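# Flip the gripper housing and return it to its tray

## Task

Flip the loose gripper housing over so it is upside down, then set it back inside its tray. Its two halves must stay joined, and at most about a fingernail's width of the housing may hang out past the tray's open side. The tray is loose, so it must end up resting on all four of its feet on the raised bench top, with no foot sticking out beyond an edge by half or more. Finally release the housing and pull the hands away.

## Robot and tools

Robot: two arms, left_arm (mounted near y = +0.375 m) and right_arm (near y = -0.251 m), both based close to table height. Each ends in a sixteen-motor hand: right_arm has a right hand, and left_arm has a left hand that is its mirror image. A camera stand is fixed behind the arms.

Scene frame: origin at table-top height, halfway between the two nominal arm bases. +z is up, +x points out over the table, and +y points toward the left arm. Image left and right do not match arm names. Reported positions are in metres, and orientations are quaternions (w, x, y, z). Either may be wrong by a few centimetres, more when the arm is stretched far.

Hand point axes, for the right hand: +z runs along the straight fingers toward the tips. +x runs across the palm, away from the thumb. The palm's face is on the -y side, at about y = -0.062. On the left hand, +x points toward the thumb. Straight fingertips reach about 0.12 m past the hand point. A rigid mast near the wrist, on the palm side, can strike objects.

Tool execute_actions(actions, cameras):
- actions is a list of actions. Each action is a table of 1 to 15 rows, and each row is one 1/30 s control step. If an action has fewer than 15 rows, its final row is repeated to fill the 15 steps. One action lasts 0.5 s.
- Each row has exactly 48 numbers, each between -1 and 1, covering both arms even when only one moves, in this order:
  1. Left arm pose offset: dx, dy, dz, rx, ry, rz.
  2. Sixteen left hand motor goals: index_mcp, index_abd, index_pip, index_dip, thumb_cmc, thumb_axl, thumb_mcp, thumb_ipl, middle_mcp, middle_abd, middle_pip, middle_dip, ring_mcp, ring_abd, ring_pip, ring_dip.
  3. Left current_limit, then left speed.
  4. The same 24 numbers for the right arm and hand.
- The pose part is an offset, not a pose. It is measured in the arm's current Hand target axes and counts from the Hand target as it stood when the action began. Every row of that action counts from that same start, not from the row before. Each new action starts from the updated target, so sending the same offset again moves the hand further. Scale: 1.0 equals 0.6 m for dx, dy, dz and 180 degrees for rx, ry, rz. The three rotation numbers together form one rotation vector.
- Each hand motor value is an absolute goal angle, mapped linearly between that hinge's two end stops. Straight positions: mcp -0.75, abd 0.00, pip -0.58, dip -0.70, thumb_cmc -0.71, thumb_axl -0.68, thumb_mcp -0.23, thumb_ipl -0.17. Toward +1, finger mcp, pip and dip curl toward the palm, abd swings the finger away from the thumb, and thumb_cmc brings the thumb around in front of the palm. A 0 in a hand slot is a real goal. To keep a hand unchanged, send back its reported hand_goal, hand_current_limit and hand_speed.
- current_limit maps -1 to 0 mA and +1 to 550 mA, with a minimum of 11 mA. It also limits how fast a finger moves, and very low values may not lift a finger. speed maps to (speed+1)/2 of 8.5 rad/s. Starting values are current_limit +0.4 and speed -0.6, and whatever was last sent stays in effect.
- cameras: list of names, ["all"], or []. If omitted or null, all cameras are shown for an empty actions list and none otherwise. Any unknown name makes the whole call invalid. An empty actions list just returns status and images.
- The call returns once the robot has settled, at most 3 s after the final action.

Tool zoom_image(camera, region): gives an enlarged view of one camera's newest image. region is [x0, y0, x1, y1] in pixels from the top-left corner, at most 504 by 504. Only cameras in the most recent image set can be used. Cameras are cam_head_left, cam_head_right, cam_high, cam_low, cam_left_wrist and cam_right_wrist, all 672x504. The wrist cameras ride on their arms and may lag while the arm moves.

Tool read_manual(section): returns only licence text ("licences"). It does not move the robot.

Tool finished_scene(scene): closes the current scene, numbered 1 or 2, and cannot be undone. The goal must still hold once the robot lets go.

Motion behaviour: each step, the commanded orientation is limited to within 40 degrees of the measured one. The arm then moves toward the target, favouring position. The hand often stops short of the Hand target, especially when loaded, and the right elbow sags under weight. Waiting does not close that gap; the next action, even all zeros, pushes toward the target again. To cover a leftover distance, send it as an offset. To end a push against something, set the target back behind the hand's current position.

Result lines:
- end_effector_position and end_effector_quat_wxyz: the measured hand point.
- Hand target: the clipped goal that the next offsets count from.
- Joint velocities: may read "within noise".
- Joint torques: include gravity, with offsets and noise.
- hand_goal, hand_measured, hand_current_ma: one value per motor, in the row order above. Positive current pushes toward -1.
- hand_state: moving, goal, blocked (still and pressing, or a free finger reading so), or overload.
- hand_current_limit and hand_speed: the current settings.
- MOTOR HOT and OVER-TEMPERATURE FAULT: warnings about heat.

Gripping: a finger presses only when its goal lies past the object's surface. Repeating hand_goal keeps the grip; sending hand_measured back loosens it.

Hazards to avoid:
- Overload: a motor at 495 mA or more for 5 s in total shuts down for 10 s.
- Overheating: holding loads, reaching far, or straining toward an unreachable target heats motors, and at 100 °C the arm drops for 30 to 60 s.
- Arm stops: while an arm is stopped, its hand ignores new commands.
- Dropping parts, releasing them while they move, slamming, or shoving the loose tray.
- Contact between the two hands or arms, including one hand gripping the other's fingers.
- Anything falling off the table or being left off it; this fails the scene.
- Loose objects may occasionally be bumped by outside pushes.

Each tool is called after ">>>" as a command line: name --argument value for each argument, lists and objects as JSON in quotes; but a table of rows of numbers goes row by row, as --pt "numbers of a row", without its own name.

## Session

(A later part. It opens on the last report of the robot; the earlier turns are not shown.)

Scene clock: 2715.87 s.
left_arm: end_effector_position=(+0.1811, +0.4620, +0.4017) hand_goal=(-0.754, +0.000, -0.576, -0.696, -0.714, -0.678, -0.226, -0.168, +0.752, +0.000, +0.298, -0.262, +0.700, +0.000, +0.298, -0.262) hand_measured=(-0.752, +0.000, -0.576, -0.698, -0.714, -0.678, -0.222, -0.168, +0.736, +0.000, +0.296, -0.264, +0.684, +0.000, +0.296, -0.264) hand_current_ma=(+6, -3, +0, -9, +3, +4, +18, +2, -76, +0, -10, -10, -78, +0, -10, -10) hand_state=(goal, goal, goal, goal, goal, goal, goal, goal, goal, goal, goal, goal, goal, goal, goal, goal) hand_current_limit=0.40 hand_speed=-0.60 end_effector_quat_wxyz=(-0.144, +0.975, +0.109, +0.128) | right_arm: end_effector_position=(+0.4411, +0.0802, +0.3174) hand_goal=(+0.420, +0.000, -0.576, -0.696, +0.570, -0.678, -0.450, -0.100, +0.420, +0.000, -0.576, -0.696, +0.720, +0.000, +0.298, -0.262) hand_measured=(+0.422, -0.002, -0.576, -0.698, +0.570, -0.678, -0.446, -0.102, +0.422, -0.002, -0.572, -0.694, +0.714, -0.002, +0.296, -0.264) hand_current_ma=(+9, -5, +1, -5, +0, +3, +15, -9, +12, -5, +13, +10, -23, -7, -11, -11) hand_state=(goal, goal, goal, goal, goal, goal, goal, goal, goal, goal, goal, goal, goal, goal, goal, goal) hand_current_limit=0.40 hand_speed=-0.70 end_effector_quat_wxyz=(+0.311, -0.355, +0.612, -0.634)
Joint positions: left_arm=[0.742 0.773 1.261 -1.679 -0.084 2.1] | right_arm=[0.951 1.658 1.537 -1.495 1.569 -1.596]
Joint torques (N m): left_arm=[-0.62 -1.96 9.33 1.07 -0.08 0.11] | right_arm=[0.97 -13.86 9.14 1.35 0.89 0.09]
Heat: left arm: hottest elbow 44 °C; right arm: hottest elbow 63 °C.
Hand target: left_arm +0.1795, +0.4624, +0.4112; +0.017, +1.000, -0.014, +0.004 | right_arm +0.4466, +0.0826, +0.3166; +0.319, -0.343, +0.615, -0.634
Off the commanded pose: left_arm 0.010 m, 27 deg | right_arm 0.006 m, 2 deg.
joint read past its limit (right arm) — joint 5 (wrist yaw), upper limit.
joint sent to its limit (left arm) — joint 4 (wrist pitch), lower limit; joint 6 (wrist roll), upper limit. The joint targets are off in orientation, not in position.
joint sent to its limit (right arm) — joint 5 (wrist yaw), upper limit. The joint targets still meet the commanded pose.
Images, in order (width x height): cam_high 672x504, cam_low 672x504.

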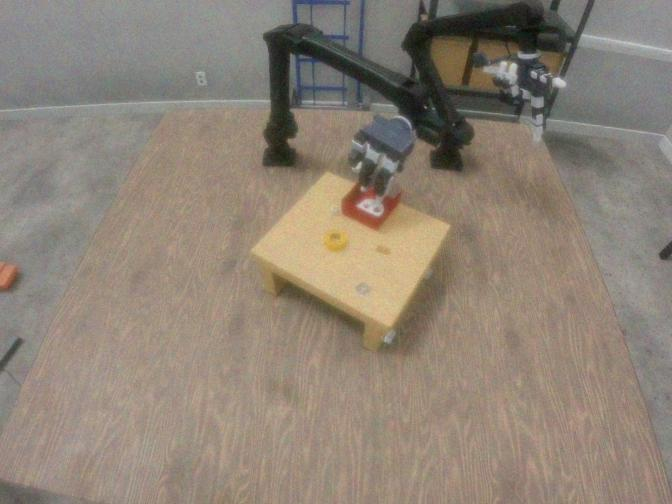

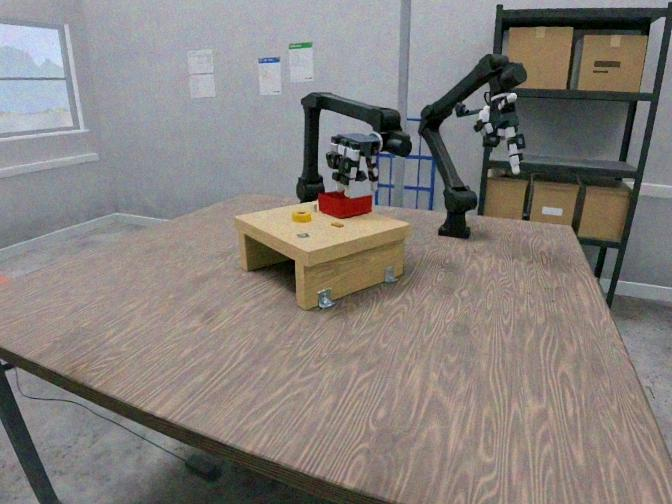

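>>> execute_actions --actions '[[[0,0,0,0,0,0,-0.754,0,-0.576,-0.696,-0.714,-0.678,-0.226,-0.168,0.753,0,0.299,-0.261,0.70,0,0.299,-0.261,0.4,-0.6,-0.003,0.056,0.02,0,0,0,0.42,0,-0.576,-0.696,0.57,-0.678,-0.45,-0.1,0.42,0,-0.576,-0.696,0.72,0,0.299,-0.261,0.4,-0.7]]]' --cameras '["cam_high", "cam_low"]'

>>> zoom_image --camera "cam_high" --region '[330, 150, 420, 240]'

>>> zoom_image --camera "cam_low" --region '[315, 140, 385, 225]'

Scene clock: 2730.40 s.
left_arm: end_effector_position=(+0.1811, +0.4620, +0.4017) hand_goal=(-0.754, +0.000, -0.576, -0.696, -0.714, -0.678, -0.226, -0.168, +0.752, +0.000, +0.298, -0.262, +0.700, +0.000, +0.298, -0.262) hand_measured=(-0.752, +0.000, -0.576, -0.698, -0.714, -0.678, -0.222, -0.168, +0.736, +0.000, +0.296, -0.264, +0.684, +0.000, +0.296, -0.264) hand_current_ma=(+6, -3, +0, -9, +3, +4, +18, +2, -76, +0, -10, -10, -78, +0, -10, -10) hand_state=(goal, goal, goal, goal, goal, goal, goal, goal, goal, goal, goal, goal, goal, goal, goal, goal) hand_current_limit=0.40 hand_speed=-0.60 end_effector_quat_wxyz=(-0.144, +0.975, +0.109, +0.128) | right_arm: end_effector_position=(+0.4512, +0.0736, +0.2857) hand_goal=(+0.420, +0.000, -0.576, -0.696, +0.570, -0.678, -0.450, -0.100, +0.420, +0.000, -0.576, -0.696, +0.720, +0.000, +0.298, -0.262) hand_measured=(+0.422, -0.002, -0.576, -0.698, +0.570, -0.678, -0.446, -0.102, +0.422, -0.002, -0.572, -0.694, +0.714, -0.002, +0.296, -0.264) hand_current_ma=(+9, -5, +1, -5, +0, +3, +15, -9, +12, -5, +13, +10, -23, -7, -11, -11) hand_state=(goal, goal, goal, goal, goal, goal, goal, goal, goal, goal, goal, goal, goal, goal, goal, goal) hand_current_limit=0.40 hand_speed=-0.70 end_effector_quat_wxyz=(+0.305, -0.346, +0.617, -0.637)
Joint positions: left_arm=[0.742 0.773 1.261 -1.679 -0.084 2.1] | right_arm=[0.927 1.688 1.491 -1.452 1.569 -1.557]
Joint torques (N m): left_arm=[-1.03 -1.79 9.4 1.09 -0.05 0.08] | right_arm=[0.73 -13.86 9.05 1.33 0.88 0.09]
Heat: left arm: hottest elbow 44 °C; right arm: hottest elbow 61 °C.
Hand target: left_arm +0.1795, +0.4624, +0.4112; +0.017, +1.000, -0.014, +0.004 | right_arm +0.4570, +0.0760, +0.2833; +0.320, -0.343, +0.615, -0.634
Off the commanded pose: left_arm 0.010 m, 27 deg | right_arm 0.007 m, 2 deg.
joint read past its limit (right arm) — joint 5 (wrist yaw), upper limit.
joint sent to its limit (left arm) — joint 4 (wrist pitch), lower limit; joint 6 (wrist roll), upper limit. The joint targets are off in orientation, not in position.
joint sent to its limit (right arm) — joint 5 (wrist yaw), upper limit. The joint targets still meet the commanded pose.
Images, in order (width x height): cam_high 672x504, cam_low 672x504.

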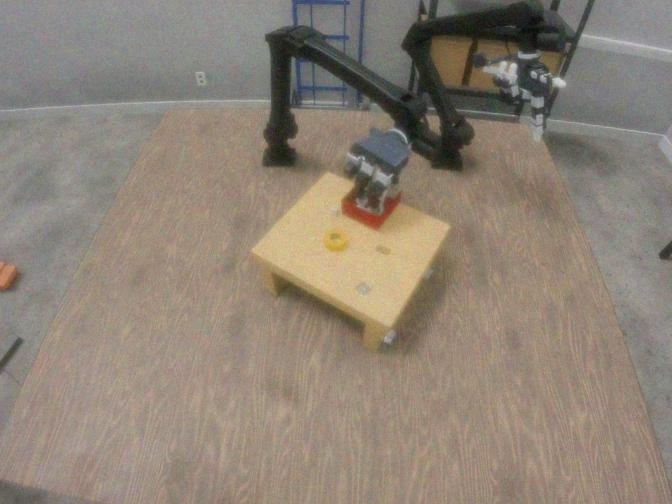

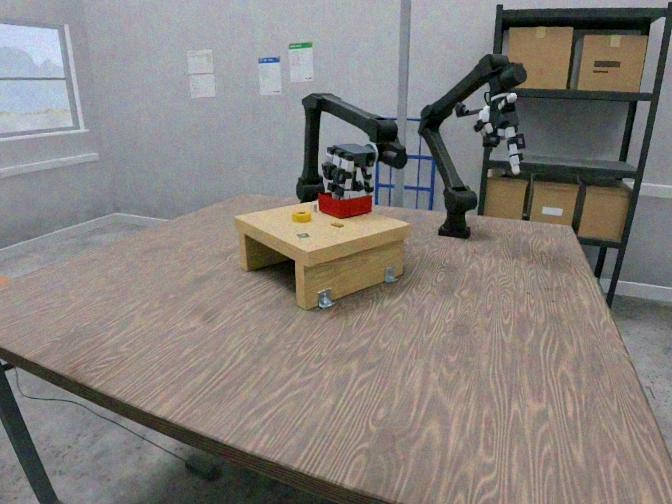

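Scaled by 5.600 from the camera's 672x504 image, which has a finer 960x720 frame.

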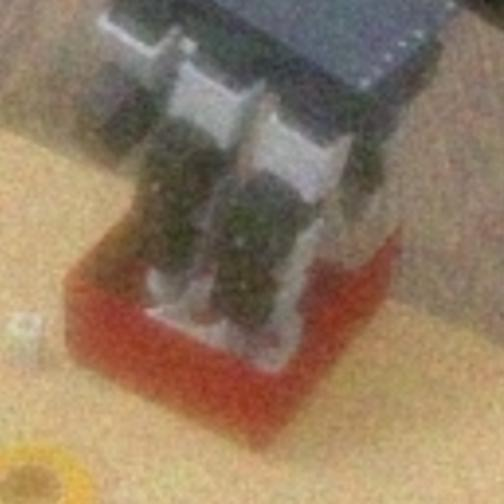

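Scaled by 5.929 from the camera's 672x504 image, which has a finer 960x720 frame.

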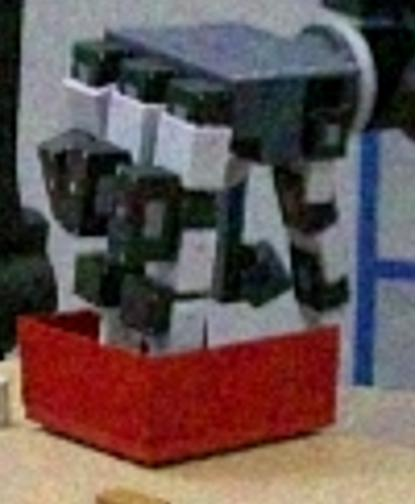

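>>> execute_actions --actions '[[[0,0,0,0,0,0,-0.754,0,-0.576,-0.696,-0.714,-0.678,-0.226,-0.168,0.753,0,0.299,-0.261,0.70,0,0.299,-0.261,0.4,-0.6,-0.001,0.026,0,0,0,0,0.42,0,-0.576,-0.696,0.57,-0.678,-0.45,-0.1,0.42,0,-0.576,-0.696,0.72,0,0.299,-0.261,0.4,-0.7]],[[0,0,0,0,0,0,-0.754,0,-0.576,-0.696,-0.714,-0.678,-0.226,-0.168,0.753,0,0.299,-0.261,0.70,0,0.299,-0.261,0.4,-0.6,0,0,-0.04,0,0,0,0.42,0,-0.576,-0.696,0.57,-0.678,-0.45,-0.1,0.42,0,-0.576,-0.696,0.72,0,0.299,-0.261,0.4,-0.7]]]' --cameras '["cam_high", "cam_low"]'

>>> zoom_image --camera "cam_high" --region '[330, 150, 420, 240]'

Scene clock: 2739.23 s.
left_arm: end_effector_position=(+0.1811, +0.4620, +0.4017) hand_goal=(-0.754, +0.000, -0.576, -0.696, -0.714, -0.678, -0.226, -0.168, +0.752, +0.000, +0.298, -0.262, +0.700, +0.000, +0.298, -0.262) hand_measured=(-0.752, +0.000, -0.576, -0.698, -0.714, -0.678, -0.222, -0.168, +0.736, +0.000, +0.296, -0.264, +0.684, +0.000, +0.296, -0.264) hand_current_ma=(+6, -3, +0, -9, +3, +4, +18, +2, -76, +0, -10, -10, -78, +0, -10, -10) hand_state=(goal, goal, goal, goal, goal, goal, goal, goal, goal, goal, goal, goal, goal, goal, goal, goal) hand_current_limit=0.40 hand_speed=-0.60 end_effector_quat_wxyz=(-0.144, +0.975, +0.109, +0.128) | right_arm: end_effector_position=(+0.4424, +0.0828, +0.2787) hand_goal=(+0.420, +0.000, -0.576, -0.696, +0.570, -0.678, -0.450, -0.100, +0.420, +0.000, -0.576, -0.696, +0.720, +0.000, +0.298, -0.262) hand_measured=(+0.380, +0.030, -0.604, -0.710, +0.570, -0.678, -0.446, -0.102, +0.422, -0.002, -0.572, -0.694, +0.714, -0.002, +0.296, -0.264) hand_current_ma=(-188, +114, -125, -58, +0, +3, +15, -9, +12, -5, +13, +10, -23, -7, -11, -11) hand_state=(blocked, blocked, blocked, goal, goal, goal, goal, goal, goal, goal, goal, goal, goal, goal, goal, goal) hand_current_limit=0.40 hand_speed=-0.70 end_effector_quat_wxyz=(+0.321, -0.346, +0.616, -0.631)
Joint positions: left_arm=[0.742 0.773 1.261 -1.679 -0.084 2.1] | right_arm=[0.952 1.684 1.465 -1.438 1.572 -1.525]
Joint torques (N m): left_arm=[-0.5 -1.61 9.32 1.03 -0.04 0.09] | right_arm=[2.55 -13.68 7.19 1.37 0.81 0.12]
Heat: left arm: hottest elbow 44 °C; right arm: hottest elbow 59 °C.
Hand target: left_arm +0.1795, +0.4624, +0.4112; +0.017, +1.000, -0.014, +0.004 | right_arm +0.4373, +0.0892, +0.2673; +0.319, -0.343, +0.615, -0.634
Off the commanded pose: left_arm 0.010 m, 27 deg | right_arm 0.014 m, 1 deg.
joint read past its limit (right arm) — joint 5 (wrist yaw), upper limit.
joint sent to its limit (left arm) — joint 4 (wrist pitch), lower limit; joint 6 (wrist roll), upper limit. The joint targets are off in orientation, not in position.
joint sent to its limit (right arm) — joint 5 (wrist yaw), upper limit. The joint targets still meet the commanded pose.
Images, in order (width x height): cam_high 672x504, cam_low 672x504.

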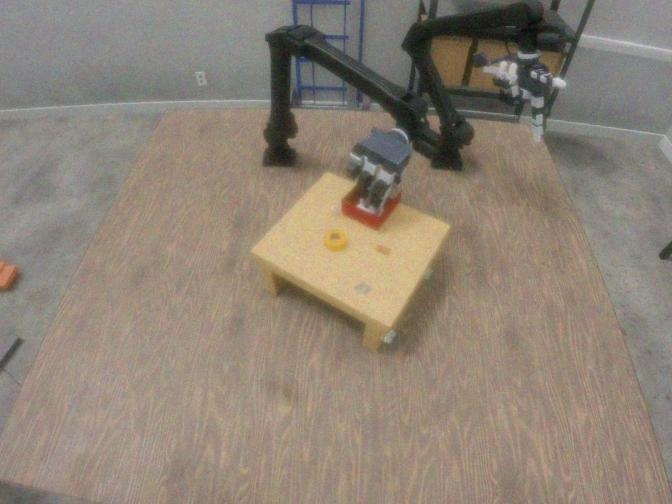

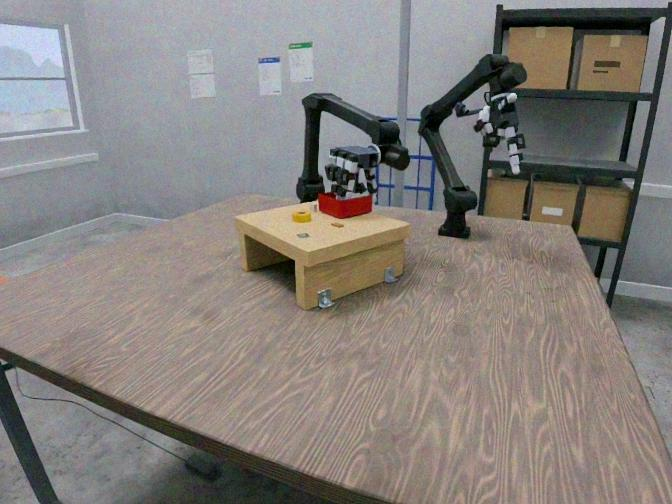

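Scaled by 5.600 from the camera's 672x504 image, which has a finer 960x720 frame.

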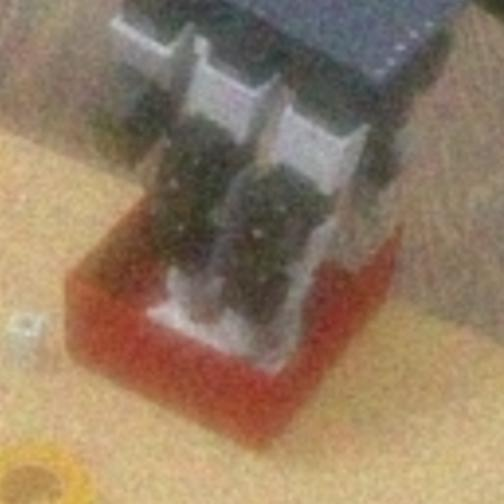

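>>> execute_actions --actions '[[[0,0,0,0,0,0,-0.754,0,-0.576,-0.696,-0.714,-0.678,-0.226,-0.168,0.753,0,0.299,-0.261,0.70,0,0.299,-0.261,0.4,-0.6,0,0,-0.02,0,0,0,0.45,0,-0.576,-0.696,0.57,-0.678,-0.45,-0.1,0.42,0,-0.576,-0.696,0.72,0,0.299,-0.261,0.4,-0.7]]]' --cameras '["cam_high"]'

>>> zoom_image --camera "cam_high" --region '[330, 150, 420, 240]'

Scene clock: 2748.33 s.
left_arm: end_effector_position=(+0.1811, +0.4620, +0.4017) hand_goal=(-0.754, +0.000, -0.576, -0.696, -0.714, -0.678, -0.226, -0.168, +0.752, +0.000, +0.298, -0.262, +0.700, +0.000, +0.298, -0.262) hand_measured=(-0.752, +0.000, -0.576, -0.698, -0.714, -0.678, -0.222, -0.168, +0.736, +0.000, +0.296, -0.264, +0.684, +0.000, +0.296, -0.264) hand_current_ma=(+6, -3, +0, -9, +3, +4, +18, +2, -76, +0, -10, -10, -78, +0, -10, -10) hand_state=(goal, goal, goal, goal, goal, goal, goal, goal, goal, goal, goal, goal, goal, goal, goal, goal) hand_current_limit=0.40 hand_speed=-0.60 end_effector_quat_wxyz=(-0.144, +0.975, +0.109, +0.128) | right_arm: end_effector_position=(+0.4352, +0.0894, +0.2784) hand_goal=(+0.450, +0.000, -0.576, -0.696, +0.570, -0.678, -0.450, -0.100, +0.420, +0.000, -0.576, -0.696, +0.720, +0.000, +0.298, -0.262) hand_measured=(+0.380, +0.030, -0.616, -0.716, +0.570, -0.678, -0.446, -0.102, +0.422, -0.002, -0.572, -0.694, +0.714, -0.002, +0.296, -0.264) hand_current_ma=(-341, +113, -175, -85, +0, +3, +15, -9, +12, -5, +13, +10, -23, -7, -11, -11) hand_state=(blocked, blocked, blocked, goal, goal, goal, goal, goal, goal, goal, goal, goal, goal, goal, goal, goal) hand_current_limit=0.40 hand_speed=-0.70 end_effector_quat_wxyz=(+0.329, -0.349, +0.615, -0.626)
Joint positions: left_arm=[0.742 0.773 1.261 -1.679 -0.084 2.1] | right_arm=[0.97 1.679 1.457 -1.438 1.572 -1.513]
Joint torques (N m): left_arm=[-0.91 -2.02 9.42 1.05 -0.06 0.09] | right_arm=[2.2 -13.92 6.94 0.95 0.63 0.01]
Heat: left arm: hottest elbow 44 °C; right arm: hottest elbow 59 °C.
Hand target: left_arm +0.1795, +0.4624, +0.4112; +0.017, +1.000, -0.014, +0.004 | right_arm +0.4273, +0.0960, +0.2672; +0.319, -0.343, +0.615, -0.634
Off the commanded pose: left_arm 0.010 m, 27 deg | right_arm 0.015 m, 2 deg.
joint read past its limit (right arm) — joint 5 (wrist yaw), upper limit.
joint sent to its limit (left arm) — joint 4 (wrist pitch), lower limit; joint 6 (wrist roll), upper limit. The joint targets are off in orientation, not in position.
Images, in order (width x height): cam_high 672x504.

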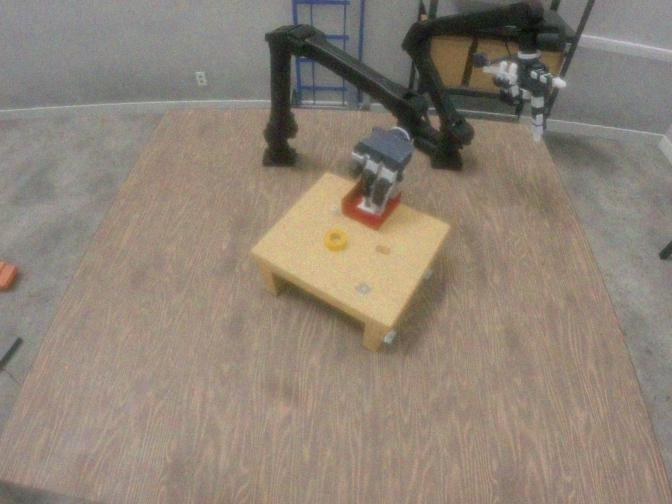

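Scaled by 5.600 from the camera's 672x504 image, which has a finer 960x720 frame.

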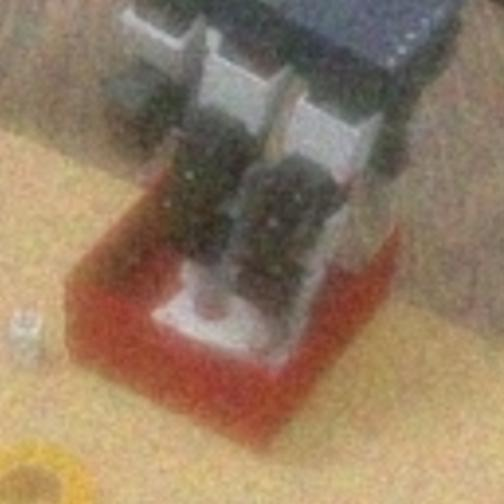

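>>> execute_actions --actions '[[[0,0,0,0,0,0,-0.754,0,-0.576,-0.696,-0.714,-0.678,-0.226,-0.168,0.753,0,0.299,-0.261,0.70,0,0.299,-0.261,0.4,-0.6,0,-0.055,0.015,0,0,0,0.38,0,-0.576,-0.696,0.57,-0.678,-0.45,-0.1,0.60,0,-0.1,-0.3,0.72,0,0.299,-0.261,0.4,-0.7]],[[0,0,0,0,0,0,-0.754,0,-0.576,-0.696,-0.714,-0.678,-0.226,-0.168,0.753,0,0.299,-0.261,0.70,0,0.299,-0.261,0.4,-0.6,0.05,0,0.022,0,0,0,0.38,0,-0.576,-0.696,0.57,-0.678,-0.45,-0.1,0.753,0,0.299,-0.261,0.72,0,0.299,-0.261,0.4,-0.7]]]' --cameras '["cam_high"]'

>>> zoom_image --camera "cam_high" --region '[330, 150, 420, 240]'

Scene clock: 2765.53 s.
left_arm: end_effector_position=(+0.1811, +0.4620, +0.4017) hand_goal=(-0.754, +0.000, -0.576, -0.696, -0.714, -0.678, -0.226, -0.168, +0.752, +0.000, +0.298, -0.262, +0.700, +0.000, +0.298, -0.262) hand_measured=(-0.752, +0.000, -0.576, -0.698, -0.714, -0.678, -0.222, -0.168, +0.736, +0.000, +0.296, -0.264, +0.684, +0.000, +0.296, -0.264) hand_current_ma=(+6, -3, +0, -9, +3, +4, +18, +2, -76, +0, -10, -10, -78, +0, -10, -10) hand_state=(goal, goal, goal, goal, goal, goal, goal, goal, goal, goal, goal, goal, goal, goal, goal, goal) hand_current_limit=0.40 hand_speed=-0.60 end_effector_quat_wxyz=(-0.144, +0.975, +0.109, +0.128) | right_arm: end_effector_position=(+0.4308, +0.0681, +0.2912) hand_goal=(+0.380, +0.000, -0.576, -0.696, +0.570, -0.678, -0.450, -0.100, +0.752, +0.000, +0.298, -0.262, +0.720, +0.000, +0.298, -0.262) hand_measured=(+0.380, +0.002, -0.578, -0.698, +0.570, -0.678, -0.446, -0.102, +0.742, -0.002, +0.290, -0.266, +0.714, -0.002, +0.296, -0.264) hand_current_ma=(+0, +8, -8, -10, +0, +3, +15, -9, -45, -5, -32, -14, -23, -7, -11, -11) hand_state=(goal, goal, goal, goal, goal, goal, goal, goal, goal, goal, goal, goal, goal, goal, goal, goal) hand_current_limit=0.40 hand_speed=-0.70 end_effector_quat_wxyz=(+0.320, -0.349, +0.615, -0.631)
Joint positions: left_arm=[0.742 0.773 1.261 -1.679 -0.084 2.1] | right_arm=[0.955 1.63 1.43 -1.46 1.572 -1.528]
Joint torques (N m): left_arm=[-0.67 -1.9 9.48 1.07 -0.07 0.1] | right_arm=[-0.62 -15.97 8.69 0.18 0.74 -0.07]
Heat: left arm: hottest elbow 44 °C; right arm: hottest elbow 56 °C.
Hand target: left_arm +0.1795, +0.4624, +0.4112; +0.017, +1.000, -0.014, +0.004 | right_arm +0.4294, +0.0600, +0.3016; +0.319, -0.343, +0.615, -0.634
Off the commanded pose: left_arm 0.010 m, 27 deg | right_arm 0.013 m, 1 deg.
joint read past its limit (right arm) — joint 5 (wrist yaw), upper limit.
joint sent to its limit (left arm) — joint 4 (wrist pitch), lower limit; joint 6 (wrist roll), upper limit. The joint targets are off in orientation, not in position.
joint sent to its limit (right arm) — joint 5 (wrist yaw), upper limit. The joint targets still meet the commanded pose.
Images, in order (width x height): cam_high 672x504.

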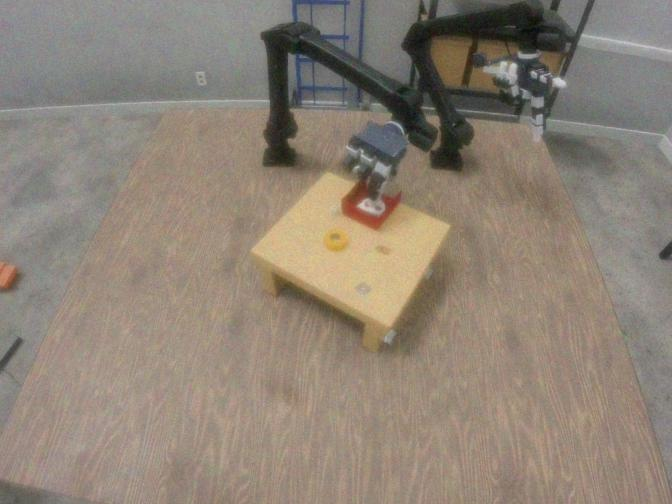

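Scaled by 5.600 from the camera's 672x504 image, which has a finer 960x720 frame.

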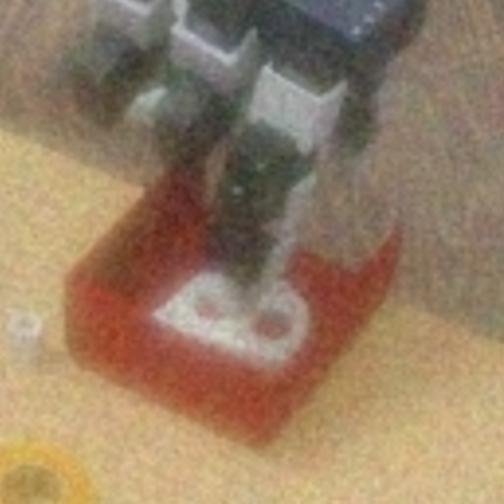

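>>> execute_actions --actions '[[[0,0,0,0,0,0,-0.754,0,-0.576,-0.696,-0.714,-0.678,-0.226,-0.168,0.753,0,0.299,-0.261,0.70,0,0.299,-0.261,0.4,-0.6,0.026,0.01,0.009,0,0,0,0.38,0,-0.576,-0.696,0.57,-0.678,-0.45,-0.1,0.753,0,0.299,-0.261,0.72,0,0.299,-0.261,0.4,-0.7]],[[0,0,0,0,0,0,-0.754,0,-0.576,-0.696,-0.714,-0.678,-0.226,-0.168,0.753,0,0.299,-0.261,0.70,0,0.299,-0.261,0.4,-0.6,0,0.05,0,0,0,0,0.39,0,-0.576,-0.696,0.57,-0.678,-0.45,-0.1,0.753,0,0.299,-0.261,0.72,0,0.299,-0.261,0.4,-0.7]],[[0,0,0,0,0,0,-0.754,0,-0.576,-0.696,-0.714,-0.678,-0.226,-0.168,0.753,0,0.299,-0.261,0.70,0,0.299,-0.261,0.4,-0.6,0,0,-0.035,0,0,0,0.41,0,-0.576,-0.696,0.57,-0.678,-0.45,-0.1,0.753,0,0.299,-0.261,0.72,0,0.299,-0.261,0.4,-0.7]]]' --cameras '["cam_high"]'

>>> zoom_image --camera "cam_high" --region '[330, 150, 420, 240]'

Scene clock: 2785.63 s.
left_arm: end_effector_position=(+0.1811, +0.4620, +0.4017) hand_goal=(-0.754, +0.000, -0.576, -0.696, -0.714, -0.678, -0.226, -0.168, +0.752, +0.000, +0.298, -0.262, +0.700, +0.000, +0.298, -0.262) hand_measured=(-0.752, +0.000, -0.576, -0.698, -0.714, -0.678, -0.222, -0.168, +0.736, +0.000, +0.296, -0.264, +0.684, +0.000, +0.296, -0.264) hand_current_ma=(+6, -3, +0, -9, +3, +4, +18, +2, -76, +0, -10, -10, -78, +0, -10, -10) hand_state=(goal, goal, goal, goal, goal, goal, goal, goal, goal, goal, goal, goal, goal, goal, goal, goal) hand_current_limit=0.40 hand_speed=-0.60 end_effector_quat_wxyz=(-0.144, +0.975, +0.109, +0.128) | right_arm: end_effector_position=(+0.4128, +0.0538, +0.2748) hand_goal=(+0.410, +0.000, -0.576, -0.696, +0.570, -0.678, -0.450, -0.100, +0.752, +0.000, +0.298, -0.262, +0.720, +0.000, +0.298, -0.262) hand_measured=(+0.388, +0.012, -0.592, -0.702, +0.570, -0.678, -0.446, -0.102, +0.742, -0.002, +0.290, -0.266, +0.714, -0.002, +0.296, -0.264) hand_current_ma=(-96, +43, -63, -27, +0, +3, +15, -9, -42, -5, -29, -13, -23, -7, -11, -11) hand_state=(blocked, goal, goal, goal, goal, goal, goal, goal, goal, goal, goal, goal, goal, goal, goal, goal) hand_current_limit=0.40 hand_speed=-0.70 end_effector_quat_wxyz=(+0.333, -0.345, +0.617, -0.624)
Joint positions: left_arm=[0.742 0.773 1.261 -1.679 -0.084 2.1] | right_arm=[0.97 1.579 1.322 -1.435 1.572 -1.47]
Joint torques (N m): left_arm=[-0.5 -1.55 9.46 1.03 -0.05 0.09] | right_arm=[1.61 -12.51 7.09 0.94 0.68 0.05]
Heat: left arm: hottest elbow 44 °C; right arm: hottest elbow 55 °C.
Hand target: left_arm +0.1795, +0.4624, +0.4112; +0.017, +1.000, -0.014, +0.004 | right_arm +0.4072, +0.0545, +0.2663; +0.319, -0.342, +0.615, -0.634
Off the commanded pose: left_arm 0.010 m, 27 deg | right_arm 0.010 m, 2 deg.
joint read past its limit (right arm) — joint 5 (wrist yaw), upper limit.
joint sent to its limit (left arm) — joint 4 (wrist pitch), lower limit; joint 6 (wrist roll), upper limit. The joint targets are off in orientation, not in position.
Images, in order (width x height): cam_high 672x504.

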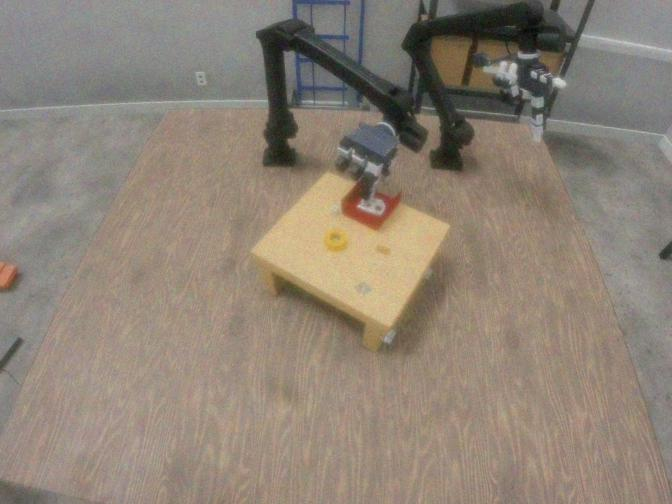

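Scaled by 5.600 from the camera's 672x504 image, which has a finer 960x720 frame.

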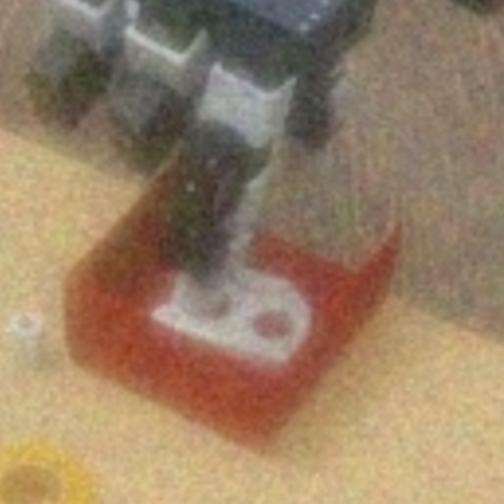

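>>> execute_actions --actions '[[[0,0,0,0,0,0,-0.754,0,-0.576,-0.696,-0.714,-0.678,-0.226,-0.168,0.753,0,0.299,-0.261,0.70,0,0.299,-0.261,0.4,-0.6,0,0,-0.03,0,0,0,0.44,0,-0.576,-0.696,0.57,-0.678,-0.45,-0.1,0.753,0,0.299,-0.261,0.72,0,0.299,-0.261,0.4,-0.7]]]' --cameras '["cam_high"]'

>>> zoom_image --camera "cam_high" --region '[330, 150, 420, 240]'

Scene clock: 2792.00 s.
left_arm: end_effector_position=(+0.1811, +0.4620, +0.4017) hand_goal=(-0.754, +0.000, -0.576, -0.696, -0.714, -0.678, -0.226, -0.168, +0.752, +0.000, +0.298, -0.262, +0.700, +0.000, +0.298, -0.262) hand_measured=(-0.752, +0.000, -0.576, -0.698, -0.714, -0.678, -0.222, -0.168, +0.736, +0.000, +0.296, -0.264, +0.684, +0.000, +0.296, -0.264) hand_current_ma=(+6, -3, +0, -9, +3, +4, +18, +2, -76, +0, -10, -10, -78, +0, -10, -10) hand_state=(goal, goal, goal, goal, goal, goal, goal, goal, goal, goal, goal, goal, goal, goal, goal, goal) hand_current_limit=0.40 hand_speed=-0.60 end_effector_quat_wxyz=(-0.144, +0.975, +0.109, +0.128) | right_arm: end_effector_position=(+0.4008, +0.0625, +0.2741) hand_goal=(+0.440, +0.000, -0.576, -0.696, +0.570, -0.678, -0.450, -0.100, +0.752, +0.000, +0.298, -0.262, +0.720, +0.000, +0.298, -0.262) hand_measured=(+0.390, +0.014, -0.606, -0.710, +0.570, -0.678, -0.446, -0.102, +0.742, -0.002, +0.290, -0.266, +0.714, -0.002, +0.296, -0.264) hand_current_ma=(-240, +51, -133, -63, +0, +3, +15, -9, -42, -5, -29, -13, -23, -7, -11, -11) hand_state=(blocked, goal, blocked, goal, goal, goal, goal, goal, goal, goal, goal, goal, goal, goal, goal, goal) hand_current_limit=0.40 hand_speed=-0.70 end_effector_quat_wxyz=(+0.341, -0.356, +0.610, -0.620)
Joint positions: left_arm=[0.742 0.773 1.261 -1.679 -0.084 2.1] | right_arm=[1.001 1.57 1.309 -1.435 1.572 -1.47]
Joint torques (N m): left_arm=[-0.97 -1.79 9.42 0.96 -0.05 0.11] | right_arm=[1.38 -12.57 7.16 0.84 0.19 -0.02]
Heat: left arm: hottest elbow 44 °C; right arm: hottest elbow 55 °C.
Hand target: left_arm +0.1795, +0.4624, +0.4112; +0.017, +1.000, -0.014, +0.004 | right_arm +0.3923, +0.0646, +0.2659; +0.319, -0.343, +0.615, -0.635
Off the commanded pose: left_arm 0.010 m, 27 deg | right_arm 0.012 m, 3 deg.
joint read past its limit (right arm) — joint 5 (wrist yaw), upper limit.
joint sent to its limit (left arm) — joint 4 (wrist pitch), lower limit; joint 6 (wrist roll), upper limit. The joint targets are off in orientation, not in position.
Images, in order (width x height): cam_high 672x504.

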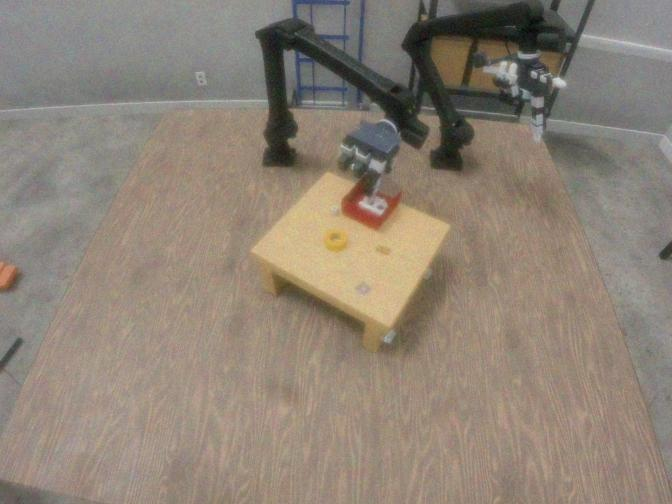

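Scaled by 5.600 from the camera's 672x504 image, which has a finer 960x720 frame.

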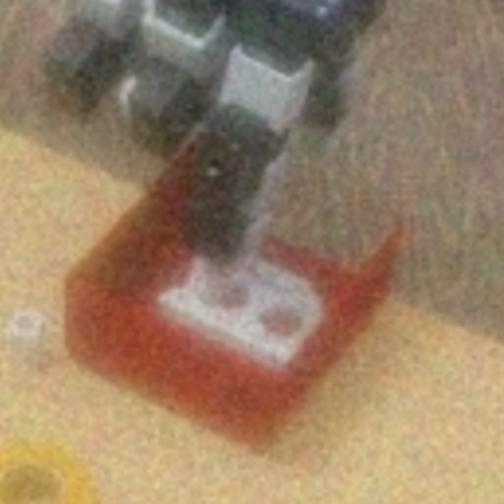

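>>> execute_actions --actions '[[[0,0,0,0,0,0,-0.754,0,-0.576,-0.696,-0.714,-0.678,-0.226,-0.168,0.753,0,0.299,-0.261,0.70,0,0.299,-0.261,0.4,-0.6,0,0,-0.03,0,0,0,0.44,0,-0.576,-0.696,0.57,-0.678,-0.45,-0.1,0.753,0,0.299,-0.261,0.72,0,0.299,-0.261,0.4,-0.7]]]' --cameras '["cam_high"]'

>>> zoom_image --camera "cam_high" --region '[330, 150, 420, 240]'

Scene clock: 2798.23 s.
left_arm: end_effector_position=(+0.1811, +0.4620, +0.4017) hand_goal=(-0.754, +0.000, -0.576, -0.696, -0.714, -0.678, -0.226, -0.168, +0.752, +0.000, +0.298, -0.262, +0.700, +0.000, +0.298, -0.262) hand_measured=(-0.752, +0.000, -0.576, -0.698, -0.714, -0.678, -0.222, -0.168, +0.736, +0.000, +0.296, -0.264, +0.684, +0.000, +0.296, -0.264) hand_current_ma=(+6, -3, +0, -9, +3, +4, +18, +2, -76, +0, -10, -10, -78, +0, -10, -10) hand_state=(goal, goal, goal, goal, goal, goal, goal, goal, goal, goal, goal, goal, goal, goal, goal, goal) hand_current_limit=0.40 hand_speed=-0.60 end_effector_quat_wxyz=(-0.144, +0.975, +0.109, +0.128) | right_arm: end_effector_position=(+0.3862, +0.0744, +0.2742) hand_goal=(+0.440, +0.000, -0.576, -0.696, +0.570, -0.678, -0.450, -0.100, +0.752, +0.000, +0.298, -0.262, +0.720, +0.000, +0.298, -0.262) hand_measured=(+0.390, +0.014, -0.608, -0.712, +0.570, -0.678, -0.446, -0.102, +0.742, -0.002, +0.290, -0.266, +0.714, -0.002, +0.296, -0.264) hand_current_ma=(-240, +51, -137, -65, +0, +3, +15, -9, -42, -5, -29, -13, -23, -7, -11, -11) hand_state=(blocked, goal, blocked, goal, goal, goal, goal, goal, goal, goal, goal, goal, goal, goal, goal, goal) hand_current_limit=0.40 hand_speed=-0.70 end_effector_quat_wxyz=(+0.354, -0.368, +0.603, -0.613)
Joint positions: left_arm=[0.742 0.773 1.261 -1.679 -0.084 2.1] | right_arm=[1.041 1.56 1.298 -1.435 1.572 -1.469]
Joint torques (N m): left_arm=[-0.5 -1.96 9.37 0.96 -0.06 0.09] | right_arm=[1.79 -13.16 7.19 0.68 -0.03 -0.01]
Heat: left arm: hottest elbow 44 °C; right arm: hottest elbow 55 °C.
Hand target: left_arm +0.1795, +0.4624, +0.4112; +0.017, +1.000, -0.014, +0.004 | right_arm +0.3773, +0.0748, +0.2658; +0.319, -0.343, +0.615, -0.634
Off the commanded pose: left_arm 0.010 m, 27 deg | right_arm 0.012 m, 6 deg.
joint sent to its limit (left arm) — joint 4 (wrist pitch), lower limit; joint 6 (wrist roll), upper limit. The joint targets are off in orientation, not in position.
Images, in order (width x height): cam_high 672x504.

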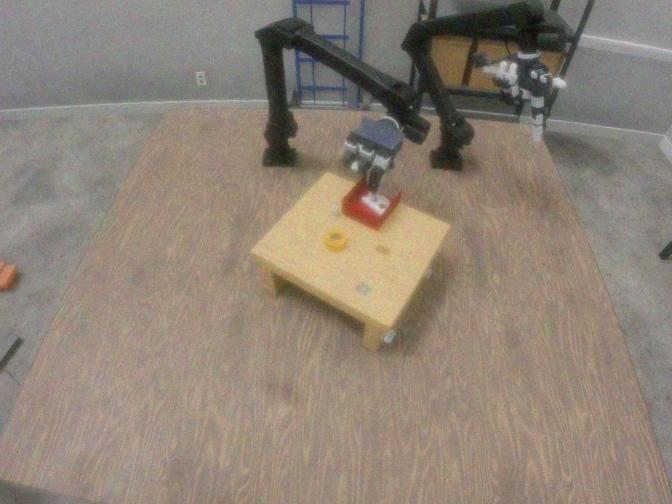

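Scaled by 5.600 from the camera's 672x504 image, which has a finer 960x720 frame.

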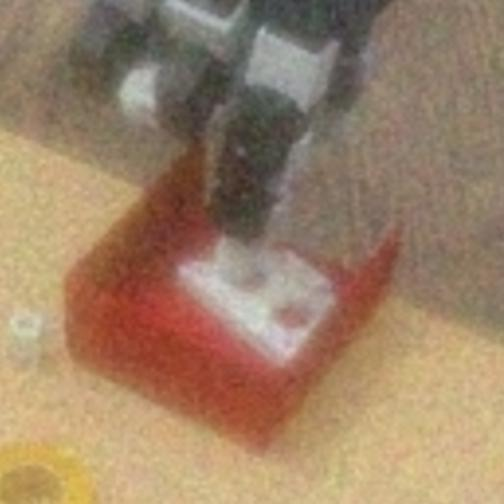

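>>> execute_actions --actions '[[[0,0,0,0,0,0,-0.754,0,-0.576,-0.696,-0.714,-0.678,-0.226,-0.168,0.753,0,0.299,-0.261,0.70,0,0.299,-0.261,0.4,-0.6,-0.008,-0.06,0.0125,0,0,0,0.39,0,-0.576,-0.696,0.57,-0.678,-0.45,-0.1,0.753,0,0.299,-0.261,0.72,0,0.299,-0.261,0.4,-0.7]],[[0,0,0,0,0,0,-0.754,0,-0.576,-0.696,-0.714,-0.678,-0.226,-0.168,0.753,0,0.299,-0.261,0.70,0,0.299,-0.261,0.4,-0.6,-0.05,0,0.011,0,0,0,0.39,0,-0.576,-0.696,0.57,-0.678,-0.45,-0.1,0.753,0,0.299,-0.261,0.72,0,0.299,-0.261,0.4,-0.7]]]' --cameras '["cam_high"]'

>>> zoom_image --camera "cam_high" --region '[330, 150, 420, 240]'

Scene clock: 2812.33 s.
left_arm: end_effector_position=(+0.1811, +0.4620, +0.4017) hand_goal=(-0.754, +0.000, -0.576, -0.696, -0.714, -0.678, -0.226, -0.168, +0.752, +0.000, +0.298, -0.262, +0.700, +0.000, +0.298, -0.262) hand_measured=(-0.752, +0.000, -0.576, -0.698, -0.714, -0.678, -0.222, -0.168, +0.736, +0.000, +0.296, -0.264, +0.684, +0.000, +0.296, -0.264) hand_current_ma=(+6, -3, +0, -9, +3, +4, +18, +2, -76, +0, -10, -10, -78, +0, -10, -10) hand_state=(goal, goal, goal, goal, goal, goal, goal, goal, goal, goal, goal, goal, goal, goal, goal, goal) hand_current_limit=0.40 hand_speed=-0.60 end_effector_quat_wxyz=(-0.144, +0.975, +0.109, +0.128) | right_arm: end_effector_position=(+0.4004, +0.0900, +0.2861) hand_goal=(+0.390, +0.000, -0.576, -0.696, +0.570, -0.678, -0.450, -0.100, +0.752, +0.000, +0.298, -0.262, +0.720, +0.000, +0.298, -0.262) hand_measured=(+0.390, +0.000, -0.578, -0.698, +0.570, -0.678, -0.446, -0.102, +0.742, -0.002, +0.290, -0.266, +0.714, -0.002, +0.296, -0.264) hand_current_ma=(+0, +3, -8, -10, +1, +3, +15, -9, -42, -5, -29, -13, -23, -6, -11, -11) hand_state=(goal, goal, goal, goal, goal, goal, goal, goal, goal, goal, goal, goal, goal, goal, goal, goal) hand_current_limit=0.40 hand_speed=-0.70 end_effector_quat_wxyz=(+0.337, -0.375, +0.606, -0.615)
Joint positions: left_arm=[0.742 0.773 1.261 -1.679 -0.084 2.1] | right_arm=[1.027 1.615 1.406 -1.486 1.554 -1.499]
Joint torques (N m): left_arm=[-0.73 -1.67 9.44 1.07 -0.07 0.09] | right_arm=[0.32 -12.04 13.39 0.06 0.98 -0.1]
Heat: left arm: hottest elbow 44 °C; right arm: hottest elbow 55 °C.
Hand target: left_arm +0.1795, +0.4624, +0.4112; +0.017, +1.000, -0.014, +0.004 | right_arm +0.4091, +0.0971, +0.3005; +0.319, -0.343, +0.615, -0.634
Off the commanded pose: left_arm 0.010 m, 27 deg | right_arm 0.018 m, 5 deg.
joint sent to its limit (left arm) — joint 4 (wrist pitch), lower limit; joint 6 (wrist roll), upper limit. The joint targets are off in orientation, not in position.
Images, in order (width x height): cam_high 672x504.

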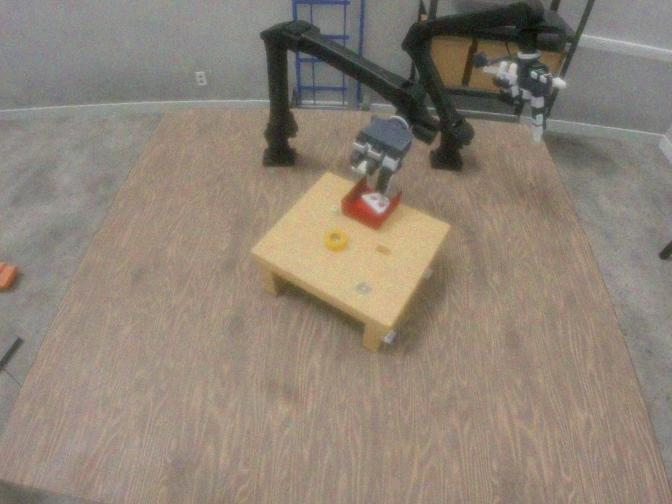

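Scaled by 5.600 from the camera's 672x504 image, which has a finer 960x720 frame.

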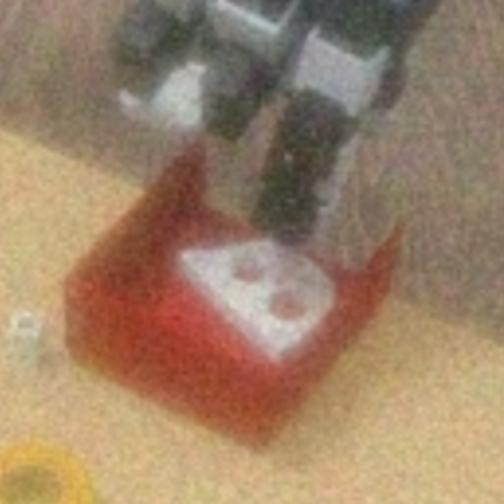

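>>> execute_actions --actions '[[[0,0,0,0,0,0,-0.754,0,-0.576,-0.696,-0.714,-0.678,-0.226,-0.168,0.753,0,0.299,-0.261,0.70,0,0.299,-0.261,0.4,-0.6,-0.012,0.01,0.03,0,0,0,0.39,0,-0.576,-0.696,0.57,-0.678,-0.45,-0.1,0.753,0,0.299,-0.261,0.72,0,0.299,-0.261,0.4,-0.7]],[[0,0,0,0,0,0,-0.754,0,-0.576,-0.696,-0.714,-0.678,-0.226,-0.168,0.753,0,0.299,-0.261,0.70,0,0.299,-0.261,0.4,-0.6,0,0.05,0,0,0,0,0.39,0,-0.576,-0.696,0.57,-0.678,-0.45,-0.1,0.753,0,0.299,-0.261,0.72,0,0.299,-0.261,0.4,-0.7]],[[0,0,0,0,0,0,-0.754,0,-0.576,-0.696,-0.714,-0.678,-0.226,-0.168,0.753,0,0.299,-0.261,0.70,0,0.299,-0.261,0.4,-0.6,0,0,-0.03,0,0,0,0.42,0,-0.576,-0.696,0.57,-0.678,-0.45,-0.1,0.753,0,0.299,-0.261,0.72,0,0.299,-0.261,0.4,-0.7]]]' --cameras '["cam_high"]'

>>> zoom_image --camera "cam_high" --region '[330, 150, 420, 240]'

Scene clock: 2829.80 s.
left_arm: end_effector_position=(+0.1811, +0.4620, +0.4017) hand_goal=(-0.754, +0.000, -0.576, -0.696, -0.714, -0.678, -0.226, -0.168, +0.752, +0.000, +0.298, -0.262, +0.700, +0.000, +0.298, -0.262) hand_measured=(-0.752, +0.000, -0.576, -0.698, -0.714, -0.678, -0.222, -0.168, +0.736, +0.000, +0.296, -0.264, +0.684, +0.000, +0.296, -0.264) hand_current_ma=(+6, -3, +0, -9, +3, +4, +18, +2, -76, +0, -10, -10, -78, +0, -10, -10) hand_state=(goal, goal, goal, goal, goal, goal, goal, goal, goal, goal, goal, goal, goal, goal, goal, goal) hand_current_limit=0.40 hand_speed=-0.60 end_effector_quat_wxyz=(-0.144, +0.975, +0.109, +0.128) | right_arm: end_effector_position=(+0.4157, +0.0928, +0.2767) hand_goal=(+0.420, +0.000, -0.576, -0.696, +0.570, -0.678, -0.450, -0.100, +0.752, +0.000, +0.298, -0.262, +0.720, +0.000, +0.298, -0.262) hand_measured=(+0.400, +0.018, -0.590, -0.702, +0.570, -0.678, -0.446, -0.102, +0.742, -0.002, +0.290, -0.266, +0.714, -0.002, +0.296, -0.264) hand_current_ma=(-93, +62, -60, -27, +1, +3, +15, -9, -42, -5, -29, -13, -23, -6, -11, -11) hand_state=(blocked, goal, goal, goal, goal, goal, goal, goal, goal, goal, goal, goal, goal, goal, goal, goal) hand_current_limit=0.40 hand_speed=-0.70 end_effector_quat_wxyz=(+0.334, -0.365, +0.607, -0.621)
Joint positions: left_arm=[0.742 0.773 1.261 -1.679 -0.084 2.1] | right_arm=[1.006 1.658 1.427 -1.477 1.566 -1.482]
Joint torques (N m): left_arm=[-0.5 -1.79 9.4 1.07 -0.05 0.1] | right_arm=[2.08 -12.16 7.86 1.29 0.47 0.16]
Heat: left arm: hottest elbow 44 °C; right arm: hottest elbow 57 °C.
Hand target: left_arm +0.1795, +0.4624, +0.4112; +0.017, +1.000, -0.014, +0.004 | right_arm +0.4125, +0.1016, +0.2643; +0.319, -0.343, +0.615, -0.634
Off the commanded pose: left_arm 0.010 m, 27 deg | right_arm 0.015 m, 4 deg.
joint sent to its limit (left arm) — joint 4 (wrist pitch), lower limit; joint 6 (wrist roll), upper limit. The joint targets are off in orientation, not in position.
Images, in order (width x height): cam_high 672x504.

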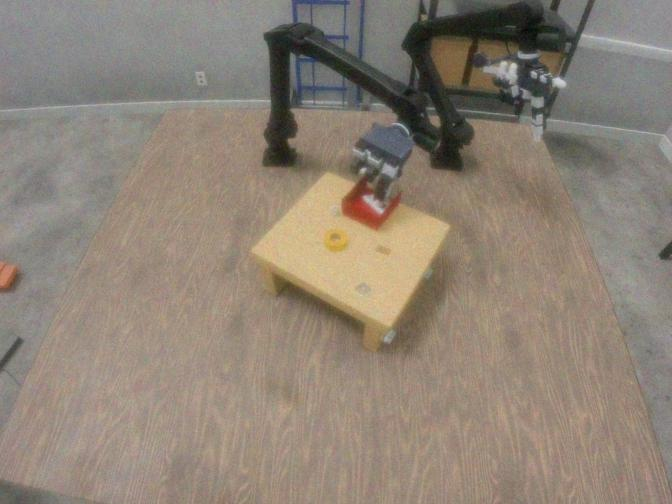

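Scaled by 5.600 from the camera's 672x504 image, which has a finer 960x720 frame.

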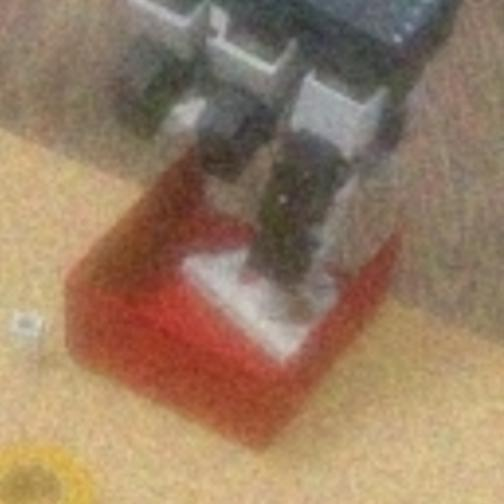

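>>> execute_actions --actions '[[[0,0,0,0,0,0,-0.754,0,-0.576,-0.696,-0.714,-0.678,-0.226,-0.168,0.753,0,0.299,-0.261,0.70,0,0.299,-0.261,0.4,-0.6,0,0,-0.03,0,0,0,0.45,0,-0.576,-0.696,0.57,-0.678,-0.45,-0.1,0.753,0,0.299,-0.261,0.72,0,0.299,-0.261,0.4,-0.7]]]' --cameras '["cam_high"]'

>>> zoom_image --camera "cam_high" --region '[330, 150, 420, 240]'

Scene clock: 2835.53 s.
left_arm: end_effector_position=(+0.1811, +0.4620, +0.4017) hand_goal=(-0.754, +0.000, -0.576, -0.696, -0.714, -0.678, -0.226, -0.168, +0.752, +0.000, +0.298, -0.262, +0.700, +0.000, +0.298, -0.262) hand_measured=(-0.752, +0.000, -0.576, -0.698, -0.714, -0.678, -0.222, -0.168, +0.736, +0.000, +0.296, -0.264, +0.684, +0.000, +0.296, -0.264) hand_current_ma=(+6, -3, +0, -9, +3, +4, +18, +2, -76, +0, -10, -10, -78, +0, -10, -10) hand_state=(goal, goal, goal, goal, goal, goal, goal, goal, goal, goal, goal, goal, goal, goal, goal, goal) hand_current_limit=0.40 hand_speed=-0.60 end_effector_quat_wxyz=(-0.144, +0.975, +0.109, +0.128) | right_arm: end_effector_position=(+0.4006, +0.1068, +0.2711) hand_goal=(+0.450, +0.000, -0.576, -0.696, +0.570, -0.678, -0.450, -0.100, +0.752, +0.000, +0.298, -0.262, +0.720, +0.000, +0.298, -0.262) hand_measured=(+0.422, +0.012, -0.596, -0.706, +0.570, -0.678, -0.448, -0.102, +0.742, -0.002, +0.290, -0.266, +0.714, -0.002, +0.296, -0.264) hand_current_ma=(-130, +42, -84, -41, +1, +3, +15, -9, -42, -5, -29, -13, -23, -6, -11, -11) hand_state=(blocked, goal, goal, goal, goal, goal, goal, goal, goal, goal, goal, goal, goal, goal, goal, goal) hand_current_limit=0.40 hand_speed=-0.70 end_effector_quat_wxyz=(+0.345, -0.378, +0.603, -0.612)
Joint positions: left_arm=[0.742 0.773 1.261 -1.679 -0.084 2.1] | right_arm=[1.044 1.658 1.416 -1.477 1.557 -1.47]
Joint torques (N m): left_arm=[-0.56 -1.44 9.42 1.09 -0.06 0.1] | right_arm=[1.38 -12.75 8.25 0.42 0.35 0.17]
Heat: left arm: hottest elbow 44 °C; right arm: hottest elbow 57 °C.
Hand target: left_arm +0.1795, +0.4624, +0.4112; +0.017, +1.000, -0.014, +0.004 | right_arm +0.3977, +0.1118, +0.2641; +0.319, -0.343, +0.615, -0.634
Off the commanded pose: left_arm 0.010 m, 27 deg | right_arm 0.009 m, 6 deg.
joint sent to its limit (left arm) — joint 4 (wrist pitch), lower limit; joint 6 (wrist roll), upper limit. The joint targets are off in orientation, not in position.
Images, in order (width x height): cam_high 672x504.

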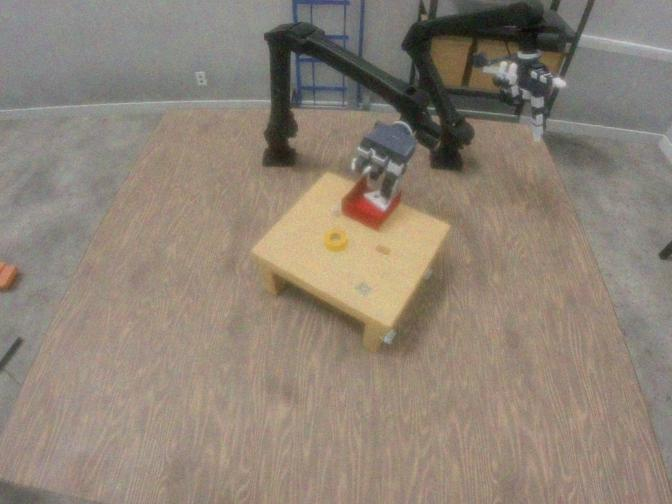

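Scaled by 5.600 from the camera's 672x504 image, which has a finer 960x720 frame.

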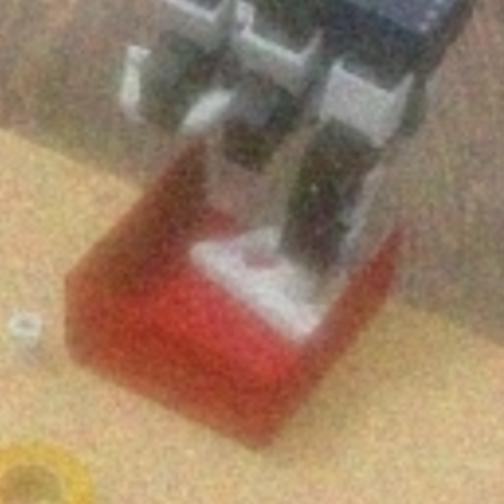

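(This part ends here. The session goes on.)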